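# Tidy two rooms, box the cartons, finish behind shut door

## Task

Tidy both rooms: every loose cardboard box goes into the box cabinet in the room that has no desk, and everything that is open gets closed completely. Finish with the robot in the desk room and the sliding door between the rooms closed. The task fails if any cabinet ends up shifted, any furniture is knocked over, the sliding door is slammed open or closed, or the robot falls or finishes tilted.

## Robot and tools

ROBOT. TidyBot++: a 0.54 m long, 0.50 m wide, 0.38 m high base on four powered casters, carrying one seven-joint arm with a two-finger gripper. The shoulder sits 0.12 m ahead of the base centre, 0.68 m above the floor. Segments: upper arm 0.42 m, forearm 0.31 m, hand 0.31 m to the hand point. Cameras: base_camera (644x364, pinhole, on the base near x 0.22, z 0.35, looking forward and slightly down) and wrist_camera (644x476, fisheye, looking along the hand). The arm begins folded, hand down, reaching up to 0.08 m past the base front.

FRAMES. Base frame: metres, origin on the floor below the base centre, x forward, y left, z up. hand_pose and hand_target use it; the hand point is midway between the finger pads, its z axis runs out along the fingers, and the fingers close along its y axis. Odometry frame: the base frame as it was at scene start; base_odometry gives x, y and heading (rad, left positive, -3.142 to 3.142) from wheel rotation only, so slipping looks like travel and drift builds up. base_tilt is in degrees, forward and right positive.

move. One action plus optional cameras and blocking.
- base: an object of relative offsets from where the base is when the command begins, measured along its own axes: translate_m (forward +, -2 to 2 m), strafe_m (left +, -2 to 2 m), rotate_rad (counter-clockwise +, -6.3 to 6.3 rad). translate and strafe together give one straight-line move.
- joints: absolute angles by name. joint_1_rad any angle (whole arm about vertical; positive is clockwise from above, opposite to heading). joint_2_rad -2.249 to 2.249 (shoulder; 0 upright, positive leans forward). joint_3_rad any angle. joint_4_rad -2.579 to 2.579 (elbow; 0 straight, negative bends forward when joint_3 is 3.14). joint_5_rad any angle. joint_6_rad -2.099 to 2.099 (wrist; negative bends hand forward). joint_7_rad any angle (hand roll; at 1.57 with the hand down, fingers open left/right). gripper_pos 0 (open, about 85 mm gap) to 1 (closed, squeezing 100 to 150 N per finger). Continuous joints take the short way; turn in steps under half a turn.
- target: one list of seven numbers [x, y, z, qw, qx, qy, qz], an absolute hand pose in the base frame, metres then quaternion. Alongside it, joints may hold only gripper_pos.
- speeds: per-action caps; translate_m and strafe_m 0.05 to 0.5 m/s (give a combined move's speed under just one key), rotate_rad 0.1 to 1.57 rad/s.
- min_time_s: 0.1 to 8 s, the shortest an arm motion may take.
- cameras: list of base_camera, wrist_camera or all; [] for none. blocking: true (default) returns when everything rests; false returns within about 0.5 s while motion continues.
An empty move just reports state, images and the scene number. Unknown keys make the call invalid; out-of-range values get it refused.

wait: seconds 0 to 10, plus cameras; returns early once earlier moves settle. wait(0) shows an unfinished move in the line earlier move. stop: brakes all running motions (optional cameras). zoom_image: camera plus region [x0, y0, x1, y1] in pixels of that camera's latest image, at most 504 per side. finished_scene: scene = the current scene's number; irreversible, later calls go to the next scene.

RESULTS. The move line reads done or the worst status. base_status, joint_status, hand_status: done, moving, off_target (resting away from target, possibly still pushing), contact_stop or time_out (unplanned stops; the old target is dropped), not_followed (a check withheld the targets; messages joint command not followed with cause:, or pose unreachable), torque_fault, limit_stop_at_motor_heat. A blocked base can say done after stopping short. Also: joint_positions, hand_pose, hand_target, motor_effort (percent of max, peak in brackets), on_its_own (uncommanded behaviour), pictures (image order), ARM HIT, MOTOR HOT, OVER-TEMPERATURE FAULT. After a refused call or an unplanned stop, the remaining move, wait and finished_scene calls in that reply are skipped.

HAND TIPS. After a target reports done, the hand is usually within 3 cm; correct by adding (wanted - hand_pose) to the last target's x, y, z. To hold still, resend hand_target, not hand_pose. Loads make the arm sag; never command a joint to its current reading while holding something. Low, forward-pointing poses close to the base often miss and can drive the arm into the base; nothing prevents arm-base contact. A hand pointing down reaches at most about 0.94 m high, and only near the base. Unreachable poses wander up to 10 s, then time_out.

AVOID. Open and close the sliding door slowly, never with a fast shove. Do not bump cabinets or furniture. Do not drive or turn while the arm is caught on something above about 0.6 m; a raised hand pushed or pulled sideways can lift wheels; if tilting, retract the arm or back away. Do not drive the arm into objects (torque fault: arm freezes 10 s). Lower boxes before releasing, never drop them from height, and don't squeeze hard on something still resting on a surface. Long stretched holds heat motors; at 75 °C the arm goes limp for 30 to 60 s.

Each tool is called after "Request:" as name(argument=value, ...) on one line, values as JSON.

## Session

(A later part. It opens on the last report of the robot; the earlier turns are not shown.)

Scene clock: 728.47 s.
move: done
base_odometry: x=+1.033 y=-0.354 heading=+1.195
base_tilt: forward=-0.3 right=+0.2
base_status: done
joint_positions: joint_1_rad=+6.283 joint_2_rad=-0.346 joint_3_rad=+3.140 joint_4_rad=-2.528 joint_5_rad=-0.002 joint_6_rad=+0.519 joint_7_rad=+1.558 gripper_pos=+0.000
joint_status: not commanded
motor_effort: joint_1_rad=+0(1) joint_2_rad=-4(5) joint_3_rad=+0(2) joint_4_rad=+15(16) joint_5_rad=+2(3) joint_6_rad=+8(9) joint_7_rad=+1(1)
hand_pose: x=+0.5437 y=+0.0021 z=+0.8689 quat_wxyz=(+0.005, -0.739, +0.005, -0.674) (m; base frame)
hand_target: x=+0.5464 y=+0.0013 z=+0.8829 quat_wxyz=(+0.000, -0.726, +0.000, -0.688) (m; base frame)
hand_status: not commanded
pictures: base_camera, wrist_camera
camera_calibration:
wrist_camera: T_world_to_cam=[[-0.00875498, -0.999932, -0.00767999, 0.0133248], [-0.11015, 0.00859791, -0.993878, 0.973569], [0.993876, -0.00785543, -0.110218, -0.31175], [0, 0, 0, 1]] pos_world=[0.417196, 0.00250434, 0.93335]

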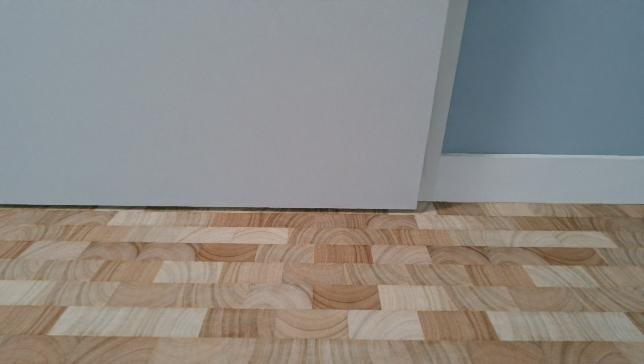

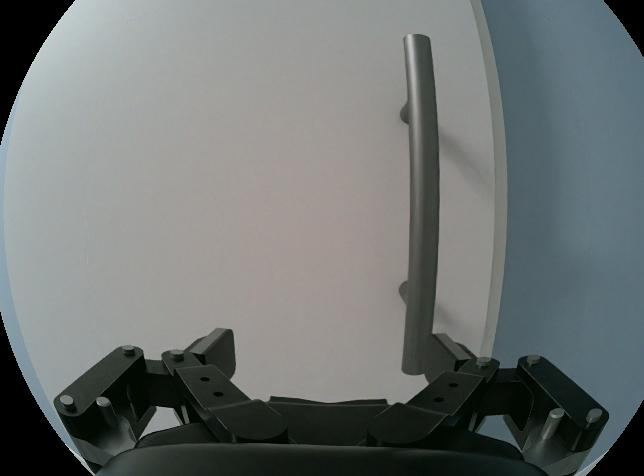

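Request:
move(base={"strafe_m": -0.062}, cameras=[])

Request:
move(base={"translate_m": 0.115}, speeds={"translate_m": 0.1})

Scene clock: 741.93 s.
move: done
base_odometry: x=+1.091 y=-0.377 heading=+1.194
base_tilt: forward=-0.2 right=+0.2
base_status: done
joint_positions: joint_1_rad=+6.283 joint_2_rad=-0.346 joint_3_rad=+3.140 joint_4_rad=-2.528 joint_5_rad=-0.002 joint_6_rad=+0.519 joint_7_rad=+1.558 gripper_pos=+0.000
joint_status: not commanded
motor_effort: joint_1_rad=+0(1) joint_2_rad=-4(5) joint_3_rad=+1(1) joint_4_rad=+15(16) joint_5_rad=+2(2) joint_6_rad=+8(9) joint_7_rad=+0(1)
hand_pose: x=+0.5437 y=+0.0020 z=+0.8689 quat_wxyz=(+0.005, -0.739, +0.005, -0.674) (m; base frame)
hand_target: x=+0.5464 y=+0.0013 z=+0.8829 quat_wxyz=(+0.000, -0.726, +0.000, -0.688) (m; base frame)
hand_status: not commanded
pictures: none
No camera images: "cameras" was empty.

Scene clock: 743.63 s.
move: done
base_odometry: x=+1.133 y=-0.270 heading=+1.194
base_tilt: forward=-0.2 right=+0.2
base_status: done
joint_positions: joint_1_rad=+6.283 joint_2_rad=-0.346 joint_3_rad=+3.140 joint_4_rad=-2.528 joint_5_rad=-0.002 joint_6_rad=+0.519 joint_7_rad=+1.558 gripper_pos=+0.000
joint_status: not commanded
motor_effort: joint_1_rad=+0(1) joint_2_rad=-4(6) joint_3_rad=+0(1) joint_4_rad=+15(16) joint_5_rad=+1(2) joint_6_rad=+8(9) joint_7_rad=+1(1)
hand_pose: x=+0.5437 y=+0.0020 z=+0.8689 quat_wxyz=(+0.005, -0.739, +0.005, -0.674) (m; base frame)
hand_target: x=+0.5464 y=+0.0013 z=+0.8829 quat_wxyz=(+0.000, -0.726, +0.000, -0.688) (m; base frame)
hand_status: not commanded
pictures: base_camera, wrist_camera
camera_calibration:
wrist_camera: T_world_to_cam=[[-0.00907379, -0.999928, -0.00784903, 0.0135162], [-0.110342, 0.00880265, -0.993855, 0.973638], [0.993852, -0.00815195, -0.110414, -0.311656], [0, 0, 0, 1]] pos_world=[0.417296, 0.00240401, 0.93335]

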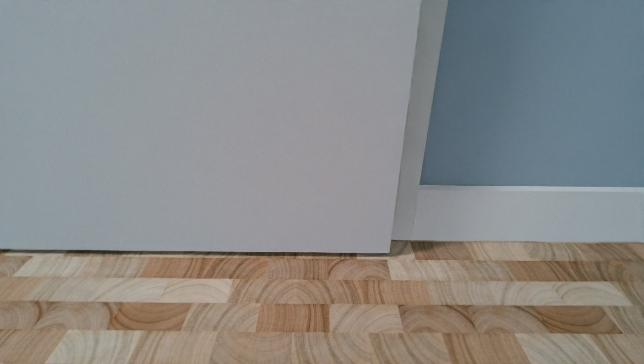

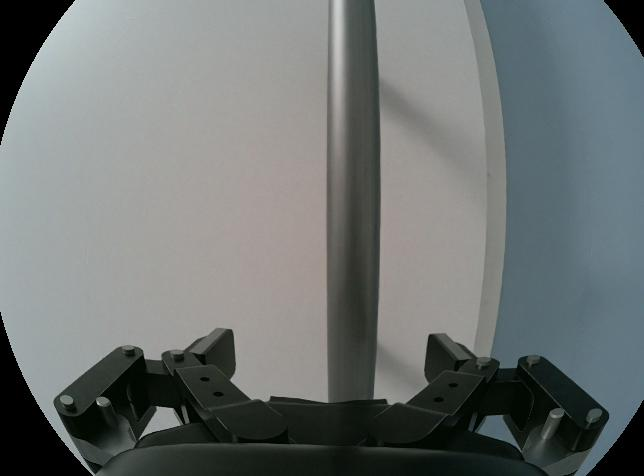

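Request:
move(base={"translate_m": 0.03, "strafe_m": -0.008}, speeds={"translate_m": 0.05})

Scene clock: 763.03 s.
move: done
base_odometry: x=+1.152 y=-0.245 heading=+1.194
base_tilt: forward=-0.2 right=+0.2
base_status: done
joint_positions: joint_1_rad=+6.283 joint_2_rad=-0.346 joint_3_rad=+3.140 joint_4_rad=-2.528 joint_5_rad=-0.002 joint_6_rad=+0.519 joint_7_rad=+1.558 gripper_pos=+0.000
joint_status: not commanded
motor_effort: joint_1_rad=+0(1) joint_2_rad=-4(7) joint_3_rad=+0(1) joint_4_rad=+15(16) joint_5_rad=+2(2) joint_6_rad=+8(9) joint_7_rad=+0(1)
hand_pose: x=+0.5437 y=+0.0020 z=+0.8688 quat_wxyz=(+0.005, -0.739, +0.005, -0.674) (m; base frame)
hand_target: x=+0.5464 y=+0.0013 z=+0.8829 quat_wxyz=(+0.000, -0.726, +0.000, -0.688) (m; base frame)
hand_status: not commanded
pictures: base_camera, wrist_camera
camera_calibration:
wrist_camera: T_world_to_cam=[[-0.00907444, -0.999928, -0.00784822, 0.0135149], [-0.110441, 0.00880273, -0.993844, 0.97357], [0.993841, -0.0081518, -0.110513, -0.31157], [0, 0, 0, 1]] pos_world=[0.417295, 0.00240401, 0.93325]

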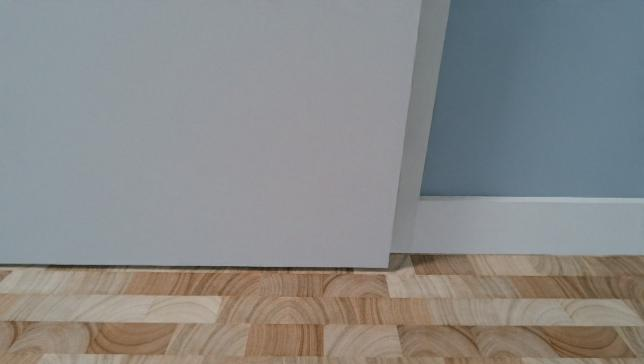

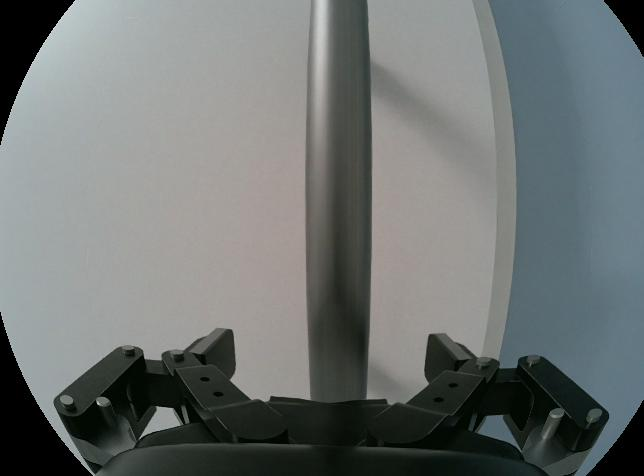

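Request:
move(joints={"gripper_pos": 0.7}, cameras=["wrist_camera"])

Scene clock: 772.60 s.
move: done
base_odometry: x=+1.152 y=-0.245 heading=+1.194
base_tilt: forward=-0.2 right=+0.2
base_status: not commanded
joint_positions: joint_1_rad=+6.284 joint_2_rad=-0.346 joint_3_rad=+3.144 joint_4_rad=-2.528 joint_5_rad=-0.002 joint_6_rad=+0.519 joint_7_rad=+1.558 gripper_pos=+0.700
joint_status: all done
motor_effort: joint_1_rad=-1(4) joint_2_rad=-4(5) joint_3_rad=+0(5) joint_4_rad=+15(16) joint_5_rad=+2(5) joint_6_rad=+9(9) joint_7_rad=+0(1)
hand_pose: x=+0.5438 y=-0.0006 z=+0.8688 quat_wxyz=(+0.004, -0.739, +0.007, -0.674) (m; base frame)
hand_target: x=+0.5464 y=+0.0013 z=+0.8829 quat_wxyz=(+0.000, -0.726, +0.000, -0.688) (m; base frame)
hand_status: not commanded
pictures: wrist_camera
camera_calibration:
wrist_camera: T_world_to_cam=[[-0.0145309, -0.999852, -0.00923542, 0.0150762], [-0.110364, 0.0107837, -0.993833, 0.973548], [0.993785, -0.013422, -0.110504, -0.311579], [0, 0, 0, 1]] pos_world=[0.417306, 0.0003935, 0.933252]

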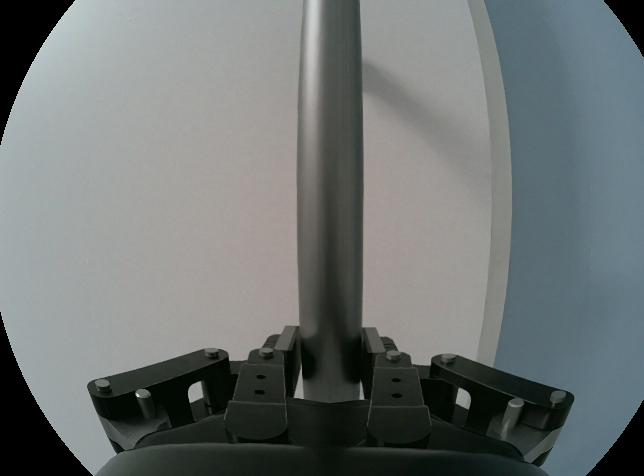

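Request:
move(base={"strafe_m": 0.3}, speeds={"strafe_m": 0.1})

Scene clock: 781.70 s.
move: done
base_odometry: x=+0.873 y=-0.134 heading=+1.194
base_tilt: forward=-0.2 right=+0.2
base_status: done
joint_positions: joint_1_rad=+6.308 joint_2_rad=-0.346 joint_3_rad=+3.164 joint_4_rad=-2.528 joint_5_rad=-0.004 joint_6_rad=+0.520 joint_7_rad=+1.558 gripper_pos=+0.700
joint_status: not commanded
motor_effort: joint_1_rad=-1(11) joint_2_rad=-5(5) joint_3_rad=-2(13) joint_4_rad=+15(17) joint_5_rad=+3(9) joint_6_rad=+8(9) joint_7_rad=+0(1)
hand_pose: x=+0.5436 y=-0.0200 z=+0.8691 quat_wxyz=(-0.008, -0.738, +0.026, -0.674) (m; base frame)
hand_target: x=+0.5464 y=+0.0013 z=+0.8829 quat_wxyz=(+0.000, -0.726, +0.000, -0.688) (m; base frame)
hand_status: not commanded
pictures: base_camera, wrist_camera
camera_calibration:
wrist_camera: T_world_to_cam=[[-0.0574992, -0.998192, -0.0175173, 0.0263656], [-0.108783, 0.0237062, -0.993783, 0.973381], [0.992401, -0.0552361, -0.109949, -0.312157], [0, 0, 0, 1]] pos_world=[0.417188, -0.0139996, 0.93347]

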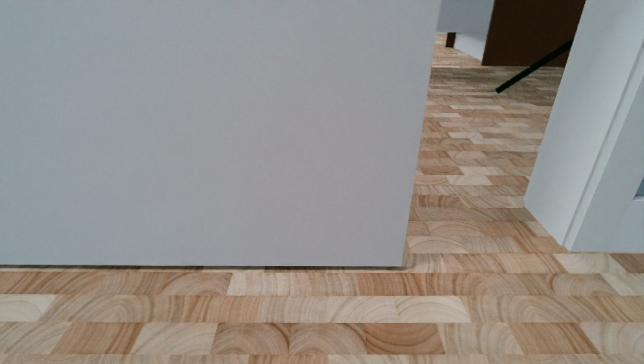

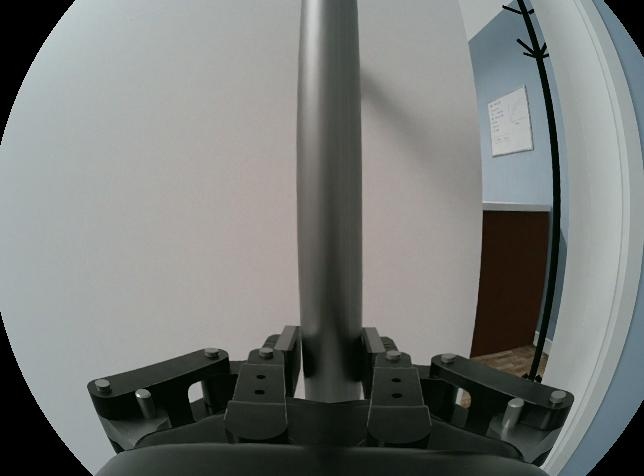

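Request:
move(base={"strafe_m": 0.3}, speeds={"strafe_m": 0.1})

Scene clock: 805.17 s.
move: done
base_odometry: x=+0.594 y=-0.024 heading=+1.194
base_tilt: forward=-0.3 right=+0.1
base_status: done
joint_positions: joint_1_rad=+6.312 joint_2_rad=-0.346 joint_3_rad=+3.167 joint_4_rad=-2.528 joint_5_rad=-0.012 joint_6_rad=+0.522 joint_7_rad=+1.558 gripper_pos=+0.700
joint_status: not commanded
motor_effort: joint_1_rad=-1(12) joint_2_rad=-5(6) joint_3_rad=-2(14) joint_4_rad=+15(17) joint_5_rad=+3(9) joint_6_rad=+9(10) joint_7_rad=+0(1)
hand_pose: x=+0.5435 y=-0.0243 z=+0.8695 quat_wxyz=(-0.009, -0.737, +0.033, -0.675) (m; base frame)
hand_target: x=+0.5464 y=+0.0013 z=+0.8829 quat_wxyz=(+0.000, -0.726, +0.000, -0.688) (m; base frame)
hand_status: not commanded
pictures: base_camera, wrist_camera
camera_calibration:
wrist_camera: T_world_to_cam=[[-0.0688232, -0.997311, -0.0251767, 0.0348481], [-0.106751, 0.0324537, -0.993756, 0.973039], [0.991901, -0.0657059, -0.108698, -0.313279], [0, 0, 0, 1]] pos_world=[0.417014, -0.0174086, 0.933788]

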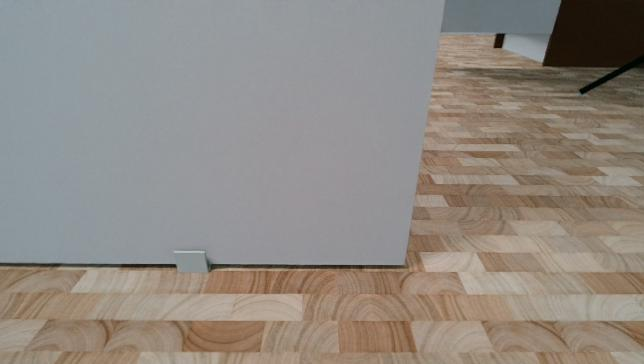

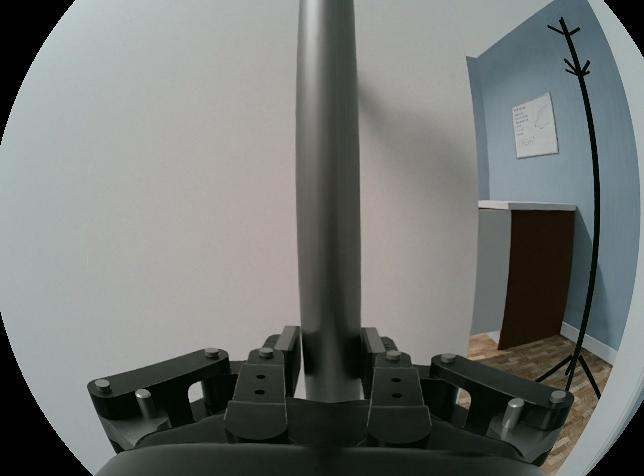

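Request:
move(base={"strafe_m": 0.24}, speeds={"strafe_m": 0.1})

Scene clock: 817.63 s.
move: done
base_odometry: x=+0.370 y=+0.065 heading=+1.194
base_tilt: forward=-0.2 right=+0.2
base_status: done
joint_positions: joint_1_rad=+6.312 joint_2_rad=-0.346 joint_3_rad=+3.167 joint_4_rad=-2.528 joint_5_rad=-0.017 joint_6_rad=+0.523 joint_7_rad=+1.558 gripper_pos=+0.700
joint_status: not commanded
motor_effort: joint_1_rad=-2(12) joint_2_rad=-4(6) joint_3_rad=-1(15) joint_4_rad=+16(18) joint_5_rad=+2(10) joint_6_rad=+7(10) joint_7_rad=+0(1)
hand_pose: x=+0.5434 y=-0.0256 z=+0.8699 quat_wxyz=(-0.009, -0.737, +0.036, -0.675) (m; base frame)
hand_target: x=+0.5464 y=+0.0013 z=+0.8829 quat_wxyz=(+0.000, -0.726, +0.000, -0.688) (m; base frame)
hand_status: not commanded
pictures: base_camera, wrist_camera
camera_calibration:
wrist_camera: T_world_to_cam=[[-0.072861, -0.996917, -0.029109, 0.0392135], [-0.105224, 0.0367075, -0.993771, 0.972727], [0.991776, -0.0693442, -0.107574, -0.314299], [0, 0, 0, 1]] pos_world=[0.416925, -0.0184086, 0.933999]

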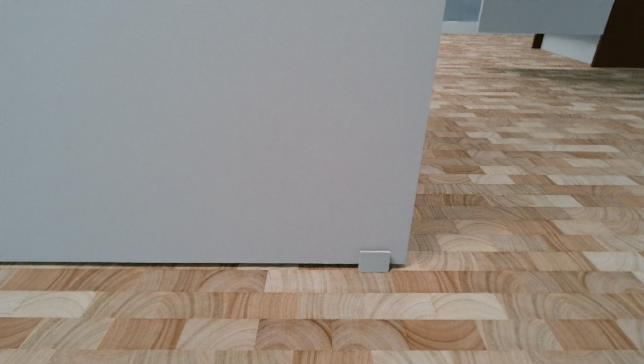

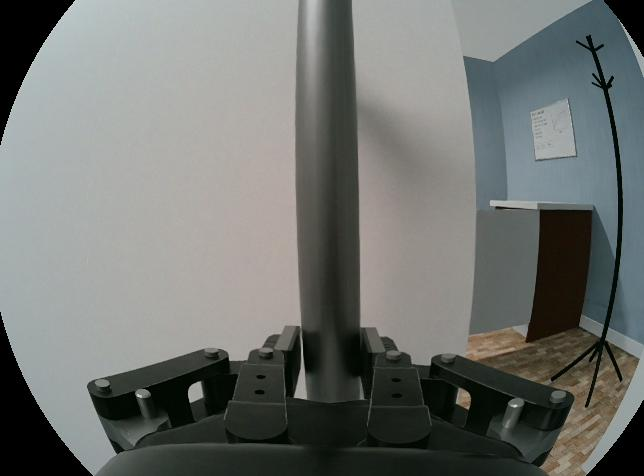

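Request:
move(joints={"gripper_pos": 0.0}, cameras=[])

Request:
move(base={"translate_m": -0.15}, speeds={"translate_m": 0.15}, cameras=[])

Request:
move(base={"strafe_m": -0.47}, joints={"joint_1_rad": 0.0, "joint_6_rad": 0.3})

Scene clock: 826.03 s.
move: done
base_odometry: x=+0.370 y=+0.065 heading=+1.194
base_tilt: forward=-0.3 right=+0.2
base_status: not commanded
joint_positions: joint_1_rad=+6.305 joint_2_rad=-0.346 joint_3_rad=+3.158 joint_4_rad=-2.528 joint_5_rad=-0.017 joint_6_rad=+0.523 joint_7_rad=+1.558 gripper_pos=+0.000
joint_status: all done
motor_effort: joint_1_rad=-1(1) joint_2_rad=-4(4) joint_3_rad=+0(1) joint_4_rad=+16(16) joint_5_rad=+1(3) joint_6_rad=+8(9) joint_7_rad=+0(1)
hand_pose: x=+0.5437 y=-0.0183 z=+0.8699 quat_wxyz=(-0.005, -0.737, +0.029, -0.675) (m; base frame)
hand_target: x=+0.5464 y=+0.0013 z=+0.8829 quat_wxyz=(+0.000, -0.726, +0.000, -0.688) (m; base frame)
hand_status: not commanded
pictures: none
No camera images: "cameras" was empty.

Scene clock: 827.70 s.
move: done
base_odometry: x=+0.315 y=-0.075 heading=+1.194
base_tilt: forward=-0.2 right=+0.2
base_status: done
joint_positions: joint_1_rad=+6.305 joint_2_rad=-0.346 joint_3_rad=+3.158 joint_4_rad=-2.528 joint_5_rad=-0.017 joint_6_rad=+0.523 joint_7_rad=+1.558 gripper_pos=+0.000
joint_status: not commanded
motor_effort: joint_1_rad=+0(1) joint_2_rad=-4(7) joint_3_rad=+0(1) joint_4_rad=+15(16) joint_5_rad=+2(2) joint_6_rad=+9(9) joint_7_rad=+0(1)
hand_pose: x=+0.5437 y=-0.0183 z=+0.8698 quat_wxyz=(-0.005, -0.737, +0.029, -0.675) (m; base frame)
hand_target: x=+0.5464 y=+0.0013 z=+0.8829 quat_wxyz=(+0.000, -0.726, +0.000, -0.688) (m; base frame)
hand_status: not commanded
pictures: none
No camera images: "cameras" was empty.

Scene clock: 829.97 s.
move: done
base_odometry: x=+0.752 y=-0.248 heading=+1.193
base_tilt: forward=-0.3 right=+0.2
base_status: done
joint_positions: joint_1_rad=+6.304 joint_2_rad=-0.345 joint_3_rad=+3.155 joint_4_rad=-2.529 joint_5_rad=-0.017 joint_6_rad=+0.317 joint_7_rad=+1.558 gripper_pos=+0.000
joint_status: all done
motor_effort: joint_1_rad=+0(1) joint_2_rad=-4(6) joint_3_rad=+1(2) joint_4_rad=+15(18) joint_5_rad=+2(2) joint_6_rad=+7(10) joint_7_rad=+0(1)
hand_pose: x=+0.5315 y=-0.0148 z=+0.8060 quat_wxyz=(-0.002, -0.803, +0.028, -0.595) (m; base frame)
hand_target: x=+0.5327 y=+0.0013 z=+0.8065 quat_wxyz=(+0.000, -0.806, +0.000, -0.592) (m; base frame)
hand_status: not commanded
pictures: base_camera, wrist_camera
camera_calibration:
wrist_camera: T_world_to_cam=[[-0.0543317, -0.998264, -0.0227205, 0.0322906], [-0.309116, 0.0384516, -0.950247, 0.980806], [0.949471, -0.0446053, -0.310668, -0.122137], [0, 0, 0, 1]] pos_world=[0.420902, -0.010927, 0.894797]

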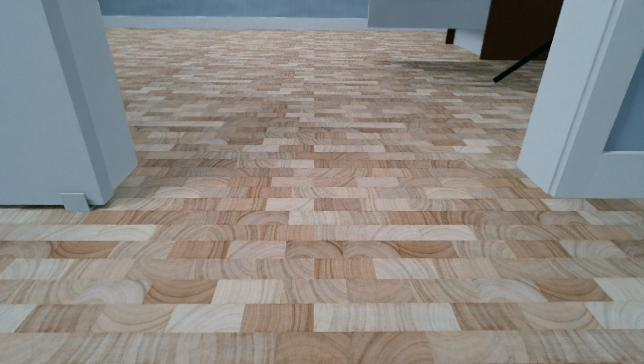

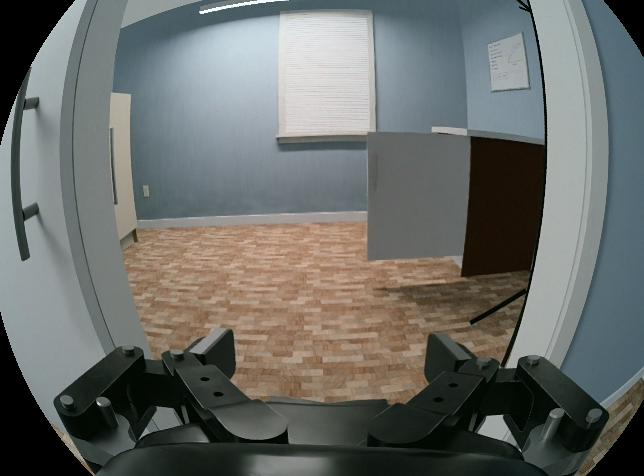

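Request:
zoom_image(camera="wrist_camera", region=[90, 60, 560, 340])

Scaled by 1.072.

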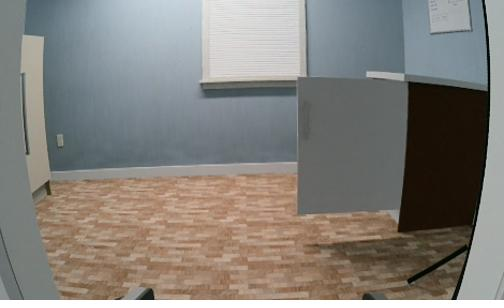

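Request:
move(base={"strafe_m": -0.034}, cameras=[])

Request:
move(base={"translate_m": 1.2}, speeds={"translate_m": 0.4})

Scene clock: 866.73 s.
move: done
base_odometry: x=+0.784 y=-0.261 heading=+1.193
base_tilt: forward=-0.3 right=+0.2
base_status: done
joint_positions: joint_1_rad=+6.304 joint_2_rad=-0.345 joint_3_rad=+3.153 joint_4_rad=-2.529 joint_5_rad=-0.017 joint_6_rad=+0.317 joint_7_rad=+1.558 gripper_pos=+0.000
joint_status: not commanded
motor_effort: joint_1_rad=+0(1) joint_2_rad=-4(5) joint_3_rad=+0(1) joint_4_rad=+15(16) joint_5_rad=+1(2) joint_6_rad=+9(9) joint_7_rad=+0(1)
hand_pose: x=+0.5315 y=-0.0137 z=+0.8060 quat_wxyz=(-0.001, -0.803, +0.027, -0.595) (m; base frame)
hand_target: x=+0.5327 y=+0.0013 z=+0.8065 quat_wxyz=(+0.000, -0.806, +0.000, -0.592) (m; base frame)
hand_status: not commanded
pictures: none
No camera images: "cameras" was empty.

Scene clock: 870.83 s.
move: done
base_odometry: x=+1.227 y=+0.855 heading=+1.193
base_tilt: forward=-0.2 right=+0.2
base_status: done
joint_positions: joint_1_rad=+6.304 joint_2_rad=-0.345 joint_3_rad=+3.153 joint_4_rad=-2.529 joint_5_rad=-0.017 joint_6_rad=+0.317 joint_7_rad=+1.558 gripper_pos=+0.000
joint_status: not commanded
motor_effort: joint_1_rad=+0(1) joint_2_rad=-4(6) joint_3_rad=+0(1) joint_4_rad=+15(16) joint_5_rad=+2(2) joint_6_rad=+7(9) joint_7_rad=+0(1)
hand_pose: x=+0.5315 y=-0.0137 z=+0.8061 quat_wxyz=(-0.001, -0.803, +0.027, -0.595) (m; base frame)
hand_target: x=+0.5327 y=+0.0013 z=+0.8065 quat_wxyz=(+0.000, -0.806, +0.000, -0.592) (m; base frame)
hand_status: not commanded
pictures: base_camera, wrist_camera
camera_calibration:
wrist_camera: T_world_to_cam=[[-0.0519064, -0.998409, -0.0220135, 0.0315386], [-0.309037, 0.0370199, -0.950329, 0.98089], [0.949633, -0.0425251, -0.310467, -0.122289], [0, 0, 0, 1]] pos_world=[0.420898, -0.0100244, 0.894896]

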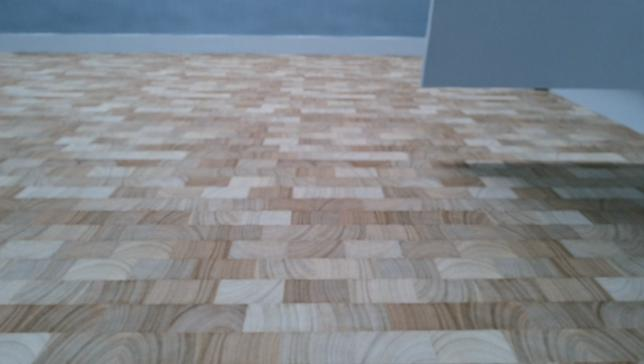

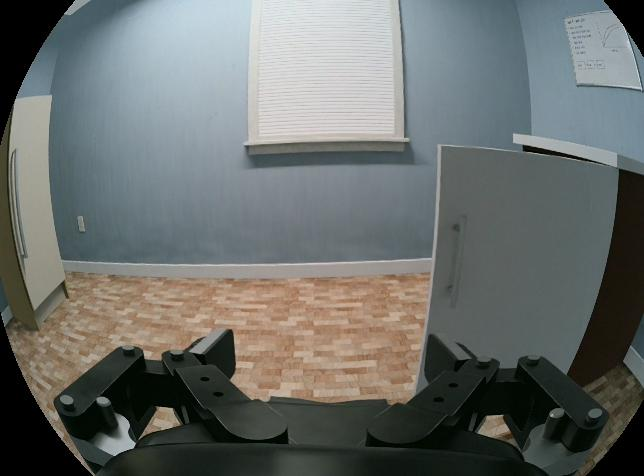

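Request:
move(joints={"joint_1_rad": -0.9}, cameras=["wrist_camera"])

Request:
move(joints={"joint_1_rad": -1.8}, cameras=["wrist_camera"])

Request:
move(joints={"joint_1_rad": 0.9}, cameras=["wrist_camera"])

Request:
move(joints={"joint_1_rad": 2.0}, cameras=["wrist_camera"])

Scene clock: 889.17 s.
move: done
base_odometry: x=+1.227 y=+0.855 heading=+1.193
base_tilt: forward=-0.2 right=+0.2
base_status: not commanded
joint_positions: joint_1_rad=+5.407 joint_2_rad=-0.345 joint_3_rad=+3.153 joint_4_rad=-2.529 joint_5_rad=-0.017 joint_6_rad=+0.317 joint_7_rad=+1.558 gripper_pos=+0.000
joint_status: all done
motor_effort: joint_1_rad=+0(2) joint_2_rad=-4(4) joint_3_rad=+1(1) joint_4_rad=+15(15) joint_5_rad=+2(2) joint_6_rad=+8(9) joint_7_rad=+1(1)
hand_pose: x=+0.3872 y=+0.3137 z=+0.8061 quat_wxyz=(+0.257, -0.736, -0.324, -0.537) (m; base frame)
hand_target: x=+0.3751 y=+0.3249 z=+0.8065 quat_wxyz=(+0.258, -0.726, -0.351, -0.533) (m; base frame)
hand_status: not commanded
pictures: wrist_camera
camera_calibration:
wrist_camera: T_world_to_cam=[[0.747531, -0.663862, -0.022009, -0.0635966], [-0.221854, -0.218309, -0.950327, 0.970487], [0.626082, 0.715282, -0.310473, -0.0836921], [0, 0, 0, 1]] pos_world=[0.315245, 0.22951, 0.894896]

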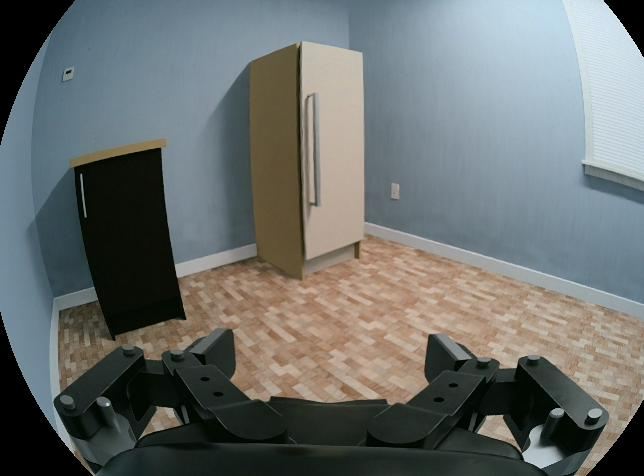

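Scene clock: 891.33 s.
move: done
base_odometry: x=+1.227 y=+0.855 heading=+1.193
base_tilt: forward=-0.2 right=+0.2
base_status: not commanded
joint_positions: joint_1_rad=+4.508 joint_2_rad=-0.345 joint_3_rad=+3.153 joint_4_rad=-2.529 joint_5_rad=-0.017 joint_6_rad=+0.317 joint_7_rad=+1.558 gripper_pos=+0.000
joint_status: all done
motor_effort: joint_1_rad=+0(1) joint_2_rad=-4(4) joint_3_rad=+0(1) joint_4_rad=+15(16) joint_5_rad=+1(2) joint_6_rad=+8(9) joint_7_rad=+0(1)
hand_pose: x=+0.0400 y=+0.4051 z=+0.8061 quat_wxyz=(+0.465, -0.521, -0.612, -0.372) (m; base frame)
hand_target: x=+0.0237 y=+0.4026 z=+0.8065 quat_wxyz=(+0.464, -0.501, -0.631, -0.368) (m; base frame)
hand_status: not commanded
pictures: wrist_camera
camera_calibration:
wrist_camera: T_world_to_cam=[[0.984693, 0.172913, -0.0219499, -0.0918785], [0.0331604, -0.309476, -0.950329, 0.940153], [-0.171117, 0.935054, -0.310472, 0.0111401], [0, 0, 0, 1]] pos_world=[0.0612026, 0.296425, 0.894896]

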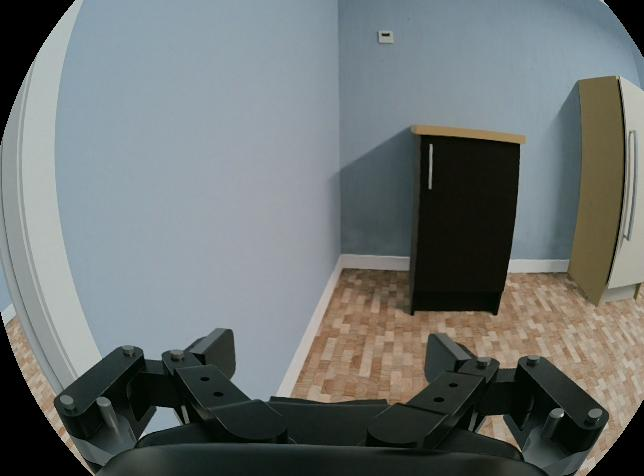

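Scene clock: 894.97 s.
move: done
base_odometry: x=+1.227 y=+0.855 heading=+1.193
base_tilt: forward=-0.3 right=+0.2
base_status: not commanded
joint_positions: joint_1_rad=+7.159 joint_2_rad=-0.345 joint_3_rad=+3.153 joint_4_rad=-2.529 joint_5_rad=-0.017 joint_6_rad=+0.317 joint_7_rad=+1.558 gripper_pos=+0.000
joint_status: all done
motor_effort: joint_1_rad=+0(2) joint_2_rad=-4(4) joint_3_rad=+0(1) joint_4_rad=+15(16) joint_5_rad=+1(3) joint_6_rad=+8(9) joint_7_rad=+1(1)
hand_pose: x=+0.3794 y=-0.3202 z=+0.8061 quat_wxyz=(-0.248, -0.720, +0.357, -0.541) (m; base frame)
hand_target: x=+0.3772 y=-0.3232 z=+0.8065 quat_wxyz=(-0.258, -0.726, +0.350, -0.533) (m; base frame)
hand_status: not commanded
pictures: wrist_camera
camera_calibration:
wrist_camera: T_world_to_cam=[[-0.787357, -0.616106, -0.0219528, 0.11894], [-0.174942, 0.25743, -0.950329, 0.964918], [0.591155, -0.744408, -0.310472, -0.0795713], [0, 0, 0, 1]] pos_world=[0.309492, -0.234352, 0.894896]

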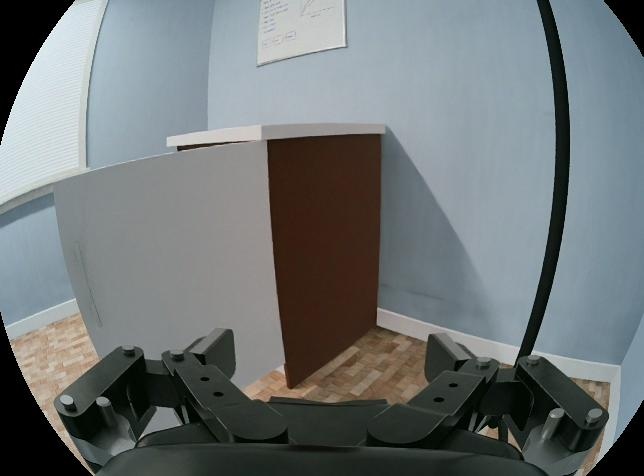

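Scene clock: 897.33 s.
move: done
base_odometry: x=+1.227 y=+0.855 heading=+1.193
base_tilt: forward=-0.2 right=+0.2
base_status: not commanded
joint_positions: joint_1_rad=+8.259 joint_2_rad=-0.345 joint_3_rad=+3.153 joint_4_rad=-2.529 joint_5_rad=-0.017 joint_6_rad=+0.317 joint_7_rad=+1.558 gripper_pos=+0.000
joint_status: all done
motor_effort: joint_1_rad=+0(1) joint_2_rad=-4(4) joint_3_rad=+1(1) joint_4_rad=+15(16) joint_5_rad=+2(2) joint_6_rad=+7(9) joint_7_rad=+0(1)
hand_pose: x=-0.0482 y=-0.3773 z=+0.8061 quat_wxyz=(-0.494, -0.427, +0.681, -0.332) (m; base frame)
hand_target: x=-0.0519 y=-0.3767 z=+0.8065 quat_wxyz=(-0.498, -0.435, +0.678, -0.320) (m; base frame)
hand_status: not commanded
pictures: wrist_camera
camera_calibration:
wrist_camera: T_world_to_cam=[[-0.906247, 0.422176, -0.0219929, 0.133141], [0.150085, 0.272667, -0.95033, 0.926261], [-0.39521, -0.864535, -0.310466, 0.0377328], [0, 0, 0, 1]] pos_world=[-0.00344712, -0.276148, 0.894896]

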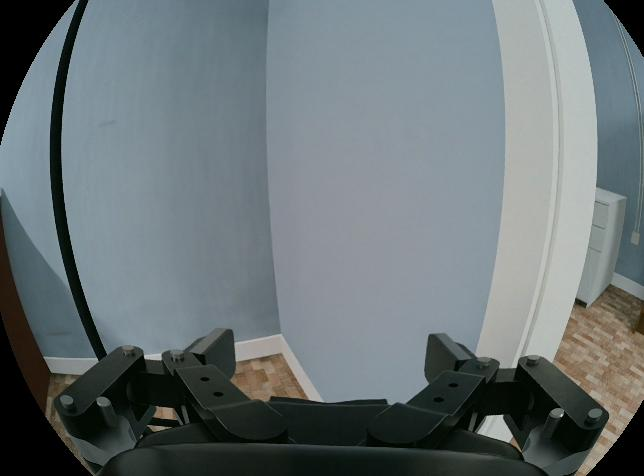

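Request:
move(joints={"joint_1_rad": -1.2}, cameras=["wrist_camera"])

Request:
zoom_image(camera="wrist_camera", region=[150, 0, 560, 400])

Scene clock: 908.13 s.
move: done
base_odometry: x=+1.227 y=+0.855 heading=+1.193
base_tilt: forward=-0.2 right=+0.2
base_status: not commanded
joint_positions: joint_1_rad=+11.342 joint_2_rad=-0.345 joint_3_rad=+3.153 joint_4_rad=-2.529 joint_5_rad=-0.017 joint_6_rad=+0.317 joint_7_rad=+1.558 gripper_pos=+0.000
joint_status: all done
motor_effort: joint_1_rad=+0(1) joint_2_rad=-4(4) joint_3_rad=+0(1) joint_4_rad=+15(15) joint_5_rad=+2(3) joint_6_rad=+7(9) joint_7_rad=+0(1)
hand_pose: x=+0.2639 y=+0.3865 z=+0.8061 quat_wxyz=(-0.346, +0.668, +0.447, +0.484) (m; base frame)
hand_target: x=+0.2676 y=+0.3861 z=+0.8065 quat_wxyz=(-0.334, +0.665, +0.455, +0.489) (m; base frame)
hand_status: not commanded
pictures: wrist_camera
camera_calibration:
wrist_camera: T_world_to_cam=[[0.929372, -0.36849, -0.022001, -0.085303], [-0.1339, -0.28097, -0.95033, 0.960042], [0.344005, 0.886155, -0.310467, -0.0501918], [0, 0, 0, 1]] pos_world=[0.225094, 0.282788, 0.894896]

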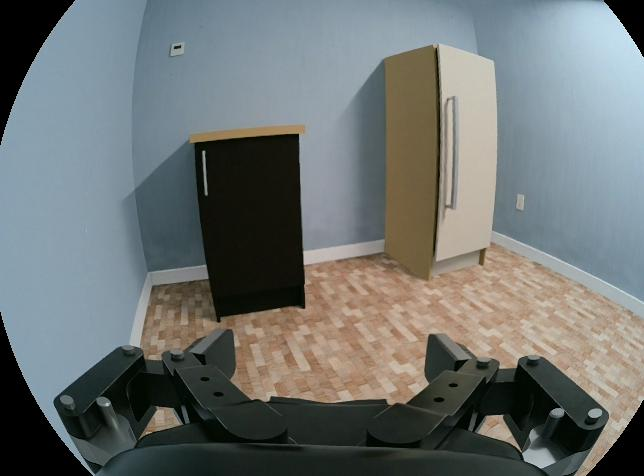

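Scaled by 1.229.

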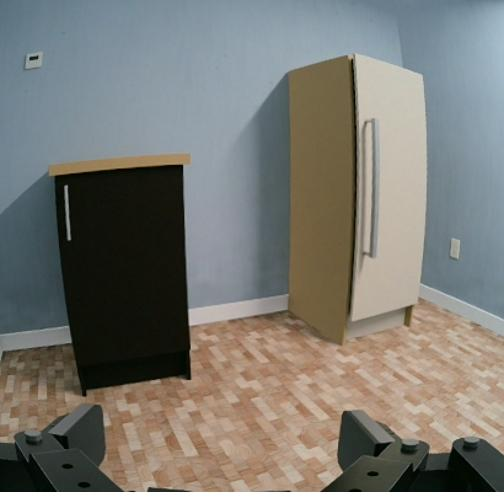

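Request:
move(base={"translate_m": 1.4, "strafe_m": 0.35}, joints={"joint_1_rad": 0.0}, cameras=[])

Request:
move(joints={"joint_1_rad": 1.57})

Scene clock: 925.17 s.
move: done
base_odometry: x=+1.418 y=+2.285 heading=+1.193
base_tilt: forward=-0.3 right=+0.2
base_status: done
joint_positions: joint_1_rad=+12.542 joint_2_rad=-0.345 joint_3_rad=+3.151 joint_4_rad=-2.529 joint_5_rad=-0.017 joint_6_rad=+0.317 joint_7_rad=+1.558 gripper_pos=+0.000
joint_status: all done
motor_effort: joint_1_rad=+0(1) joint_2_rad=-4(6) joint_3_rad=+0(2) joint_4_rad=+15(16) joint_5_rad=+2(2) joint_6_rad=+8(9) joint_7_rad=+0(1)
hand_pose: x=+0.5317 y=+0.0057 z=+0.8060 quat_wxyz=(-0.012, +0.804, -0.008, +0.595) (m; base frame)
hand_target: x=+0.5327 y=+0.0013 z=+0.8065 quat_wxyz=(+0.000, +0.806, +0.000, +0.592) (m; base frame)
hand_status: not commanded
pictures: none
No camera images: "cameras" was empty.

Scene clock: 927.97 s.
move: done
base_odometry: x=+1.418 y=+2.285 heading=+1.193
base_tilt: forward=-0.3 right=+0.2
base_status: not commanded
joint_positions: joint_1_rad=+14.112 joint_2_rad=-0.345 joint_3_rad=+3.151 joint_4_rad=-2.529 joint_5_rad=-0.017 joint_6_rad=+0.317 joint_7_rad=+1.558 gripper_pos=+0.000
joint_status: all done
motor_effort: joint_1_rad=+0(1) joint_2_rad=-4(4) joint_3_rad=+0(1) joint_4_rad=+15(15) joint_5_rad=+1(2) joint_6_rad=+7(9) joint_7_rad=+0(1)
hand_pose: x=+0.1251 y=-0.4127 z=+0.8060 quat_wxyz=(+0.412, +0.563, -0.574, +0.429) (m; base frame)
hand_target: x=+0.1207 y=-0.4137 z=+0.8065 quat_wxyz=(+0.419, +0.570, -0.569, +0.419) (m; base frame)
hand_status: not commanded
pictures: base_camera, wrist_camera
camera_calibration:
wrist_camera: T_world_to_cam=[[-0.999762, 0.00420192, -0.0213897, 0.143853], [0.021637, 0.31054, -0.950314, 0.941545], [0.00264923, -0.950551, -0.310558, -0.00948268], [0, 0, 0, 1]] pos_world=[0.123471, -0.302006, 0.894895]

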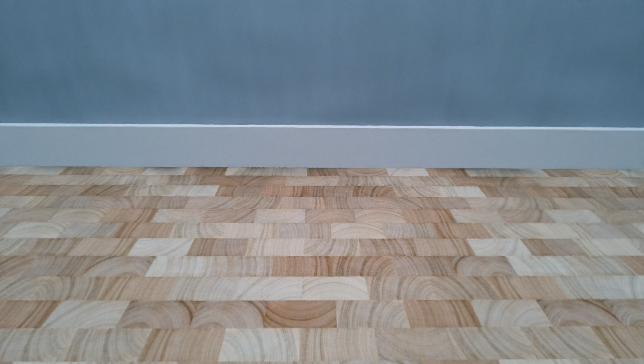

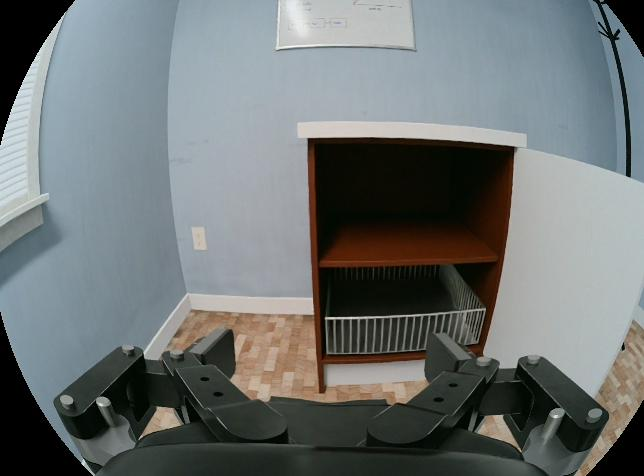

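Request:
zoom_image(camera="wrist_camera", region=[280, 110, 560, 400])

Scaled by 1.738.

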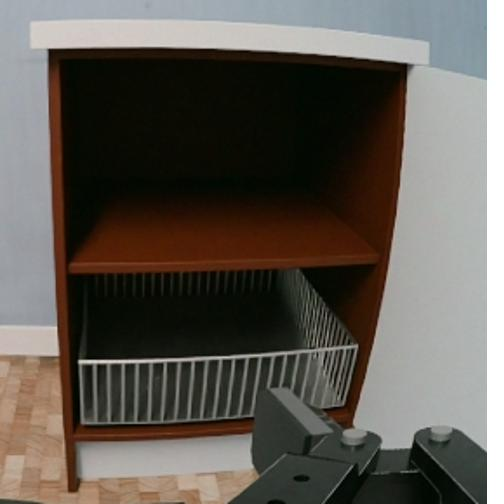

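Request:
move(joints={"joint_1_rad": 0.0}, cameras=[])

Request:
move(joints={"joint_1_rad": -1.5})

Request:
zoom_image(camera="wrist_camera", region=[200, 0, 600, 400])

Scene clock: 949.20 s.
move: done
base_odometry: x=+1.418 y=+2.285 heading=+1.193
base_tilt: forward=-0.2 right=+0.2
base_status: not commanded
joint_positions: joint_1_rad=+12.591 joint_2_rad=-0.345 joint_3_rad=+3.151 joint_4_rad=-2.529 joint_5_rad=-0.017 joint_6_rad=+0.317 joint_7_rad=+1.558 gripper_pos=+0.000
joint_status: all done
motor_effort: joint_1_rad=+0(1) joint_2_rad=-4(4) joint_3_rad=+0(1) joint_4_rad=+15(16) joint_5_rad=+2(2) joint_6_rad=+8(9) joint_7_rad=+0(1)
hand_pose: x=+0.5315 y=-0.0143 z=+0.8060 quat_wxyz=(+0.002, +0.803, -0.027, +0.595) (m; base frame)
hand_target: x=+0.5327 y=+0.0013 z=+0.8065 quat_wxyz=(+0.000, +0.806, +0.000, +0.592) (m; base frame)
hand_status: not commanded
pictures: none
No camera images: "cameras" was empty.

Scene clock: 951.93 s.
move: done
base_odometry: x=+1.418 y=+2.285 heading=+1.193
base_tilt: forward=-0.2 right=+0.2
base_status: not commanded
joint_positions: joint_1_rad=+11.091 joint_2_rad=-0.345 joint_3_rad=+3.151 joint_4_rad=-2.529 joint_5_rad=-0.017 joint_6_rad=+0.317 joint_7_rad=+1.558 gripper_pos=+0.000
joint_status: all done
motor_effort: joint_1_rad=+0(1) joint_2_rad=-4(4) joint_3_rad=+1(1) joint_4_rad=+15(16) joint_5_rad=+1(3) joint_6_rad=+7(9) joint_7_rad=+0(1)
hand_pose: x=+0.1625 y=+0.4104 z=+0.8060 quat_wxyz=(-0.404, +0.606, +0.528, +0.437) (m; base frame)
hand_target: x=+0.1469 y=+0.4127 z=+0.8065 quat_wxyz=(-0.404, +0.590, +0.549, +0.433) (m; base frame)
hand_status: not commanded
pictures: base_camera, wrist_camera
camera_calibration:
wrist_camera: T_world_to_cam=[[0.992036, -0.124132, -0.0213355, -0.0932095], [-0.0586937, -0.30573, -0.950308, 0.951095], [0.111441, 0.943992, -0.310581, -0.0223735], [0, 0, 0, 1]] pos_world=[0.150784, 0.300328, 0.894895]

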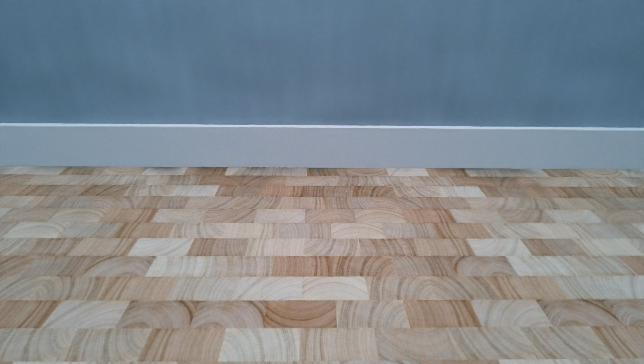

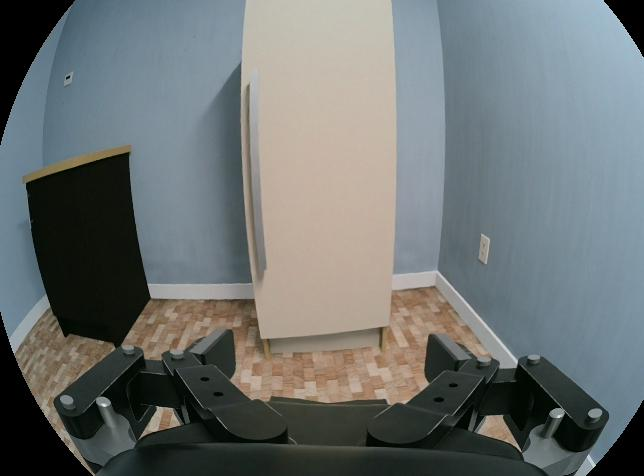

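Scaled by 1.260.

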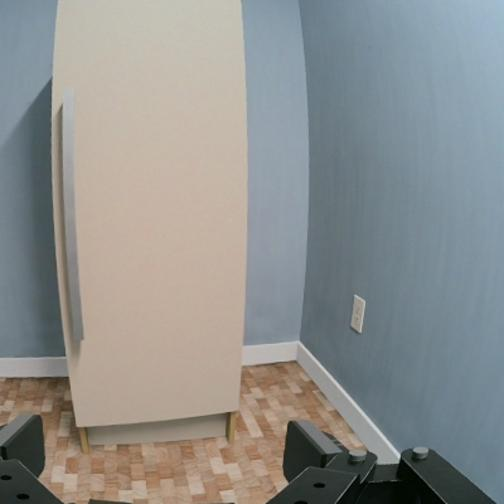

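Request:
move(base={"rotate_rad": 1.571}, joints={"joint_1_rad": 0.0}, cameras=[])

Request:
move(base={"translate_m": 0.45, "strafe_m": 0.5}, joints={"joint_1_rad": 0.35, "joint_6_rad": 0.4})

Request:
zoom_image(camera="wrist_camera", region=[150, 0, 554, 404])

Scene clock: 978.13 s.
move: done
base_odometry: x=+1.418 y=+2.285 heading=+2.763
base_tilt: forward=-0.3 right=+0.2
base_status: done
joint_positions: joint_1_rad=+12.542 joint_2_rad=-0.345 joint_3_rad=+3.150 joint_4_rad=-2.529 joint_5_rad=-0.017 joint_6_rad=+0.317 joint_7_rad=+1.558 gripper_pos=+0.000
joint_status: all done
motor_effort: joint_1_rad=+0(2) joint_2_rad=-4(5) joint_3_rad=+0(1) joint_4_rad=+15(16) joint_5_rad=+2(2) joint_6_rad=+8(9) joint_7_rad=+0(1)
hand_pose: x=+0.5317 y=+0.0063 z=+0.8060 quat_wxyz=(-0.012, +0.804, -0.007, +0.595) (m; base frame)
hand_target: x=+0.5327 y=+0.0013 z=+0.8065 quat_wxyz=(+0.000, +0.806, +0.000, +0.592) (m; base frame)
hand_status: not commanded
pictures: none
No camera images: "cameras" was empty.

Scene clock: 980.80 s.
move: done
base_odometry: x=+0.815 y=+1.987 heading=+2.763
base_tilt: forward=-0.2 right=+0.2
base_status: done
joint_positions: joint_1_rad=+12.894 joint_2_rad=-0.345 joint_3_rad=+3.149 joint_4_rad=-2.529 joint_5_rad=-0.017 joint_6_rad=+0.350 joint_7_rad=+1.558 gripper_pos=+0.000
joint_status: all done
motor_effort: joint_1_rad=-1(1) joint_2_rad=-4(6) joint_3_rad=+0(2) joint_4_rad=+15(16) joint_5_rad=+2(3) joint_6_rad=+7(9) joint_7_rad=+0(1)
hand_pose: x=+0.5112 y=-0.1373 z=+0.8160 quat_wxyz=(+0.094, +0.780, -0.146, +0.601) (m; base frame)
hand_target: x=+0.5154 y=-0.1433 z=+0.8366 quat_wxyz=(+0.110, +0.763, -0.135, +0.622) (m; base frame)
hand_status: not commanded
pictures: base_camera, wrist_camera
camera_calibration:
wrist_camera: T_world_to_cam=[[-0.347864, -0.937306, -0.0211817, 0.0662176], [-0.254103, 0.116005, -0.960195, 0.979532], [0.902454, -0.328635, -0.278526, -0.146417], [0, 0, 0, 1]] pos_world=[0.404071, -0.099682, 0.901164]

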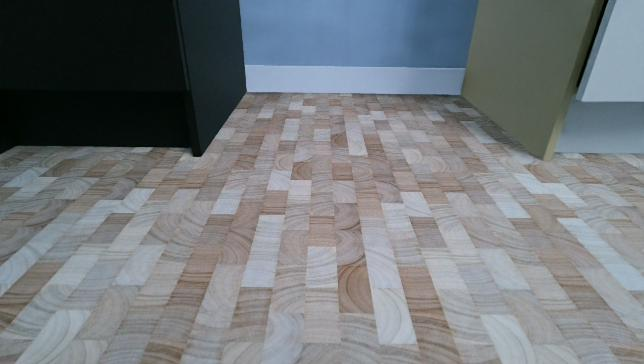

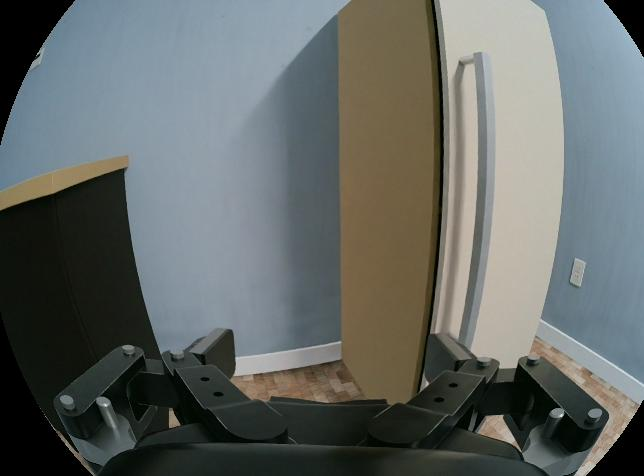

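Scaled by 1.248.

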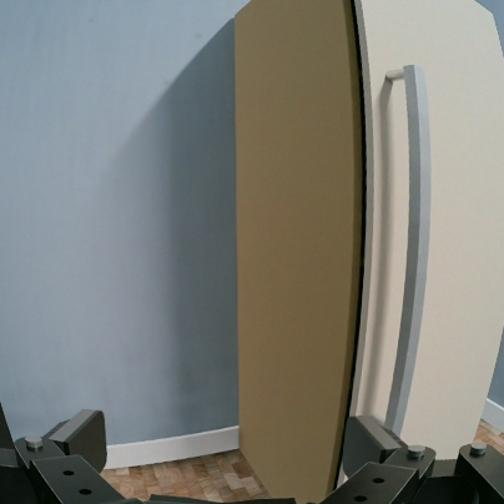

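Request:
zoom_image(camera="base_camera", region=[0, 0, 260, 190])

Request:
zoom_image(camera="base_camera", region=[440, 0, 644, 190])

Request:
zoom_image(camera="wrist_camera", region=[0, 140, 200, 440])

Scaled by 1.938.

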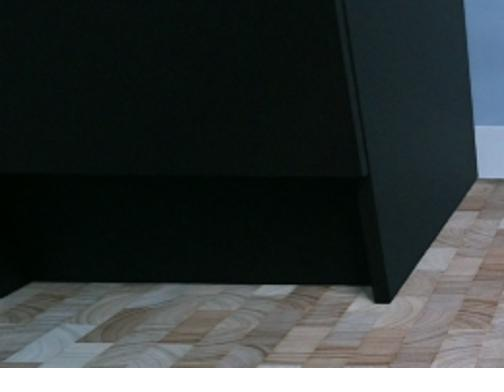

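Scaled by 2.471.

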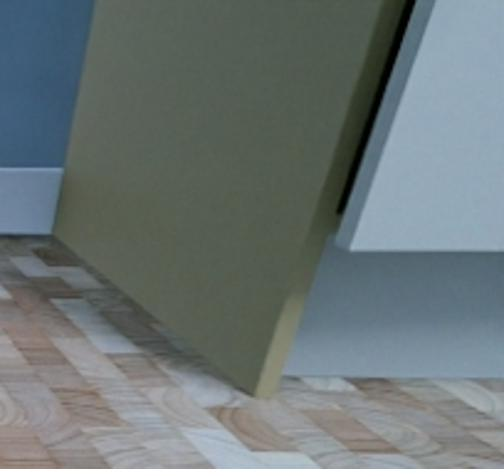

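Scaled by 1.680.

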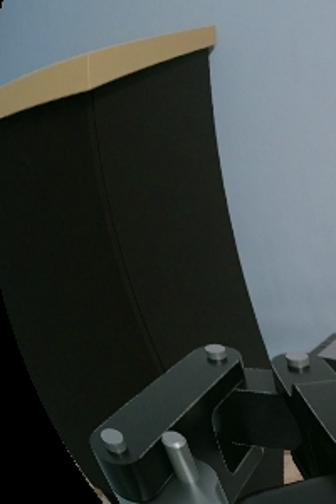

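Request:
move(base={"strafe_m": -0.55, "translate_m": 0.1}, joints={"joint_1_rad": 0.0, "joint_3_rad": 3.1416, "joint_5_rad": 0.0, "joint_6_rad": 0.45, "joint_7_rad": 1.571})

Scene clock: 1023.37 s.
move: done
base_odometry: x=+0.925 y=+2.535 heading=+2.764
base_tilt: forward=-0.3 right=+0.2
base_status: done
joint_positions: joint_1_rad=+12.590 joint_2_rad=-0.345 joint_3_rad=+3.149 joint_4_rad=-2.529 joint_5_rad=-0.017 joint_6_rad=+0.399 joint_7_rad=+1.558 gripper_pos=+0.000
joint_status: all done
motor_effort: joint_1_rad=+0(1) joint_2_rad=-4(5) joint_3_rad=+0(2) joint_4_rad=+15(16) joint_5_rad=+1(3) joint_6_rad=+8(10) joint_7_rad=+1(1)
hand_pose: x=+0.5379 y=-0.0140 z=+0.8307 quat_wxyz=(+0.002, +0.778, -0.026, +0.627) (m; base frame)
hand_target: x=+0.5432 y=+0.0013 z=+0.8519 quat_wxyz=(+0.000, +0.759, +0.000, +0.651) (m; base frame)
hand_status: not commanded
pictures: base_camera, wrist_camera
camera_calibration:
wrist_camera: T_world_to_cam=[[-0.0511934, -0.998453, -0.021701, 0.0313453], [-0.230374, 0.0329498, -0.972544, 0.982354], [0.971755, -0.0447885, -0.231705, -0.19806], [0, 0, 0, 1]] pos_world=[0.420379, -0.00994231, 0.910171]

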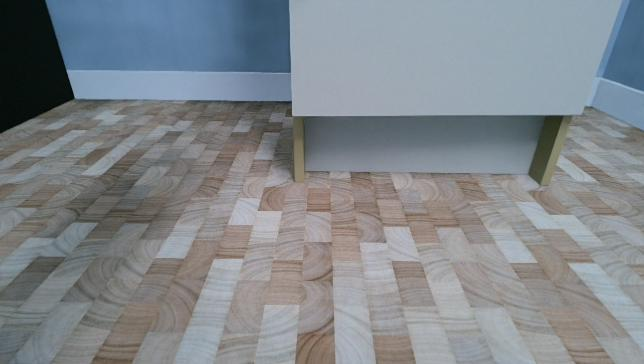

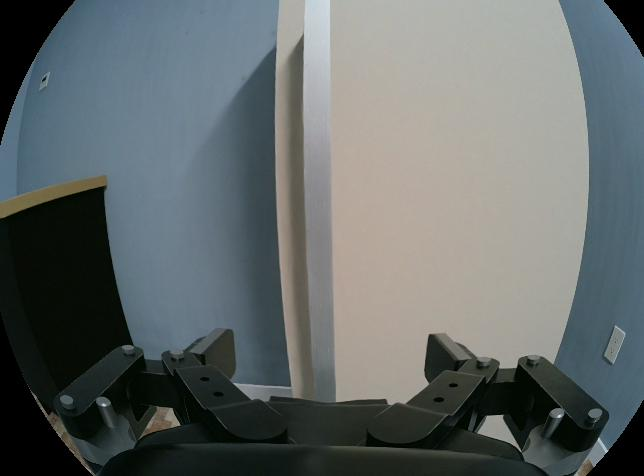

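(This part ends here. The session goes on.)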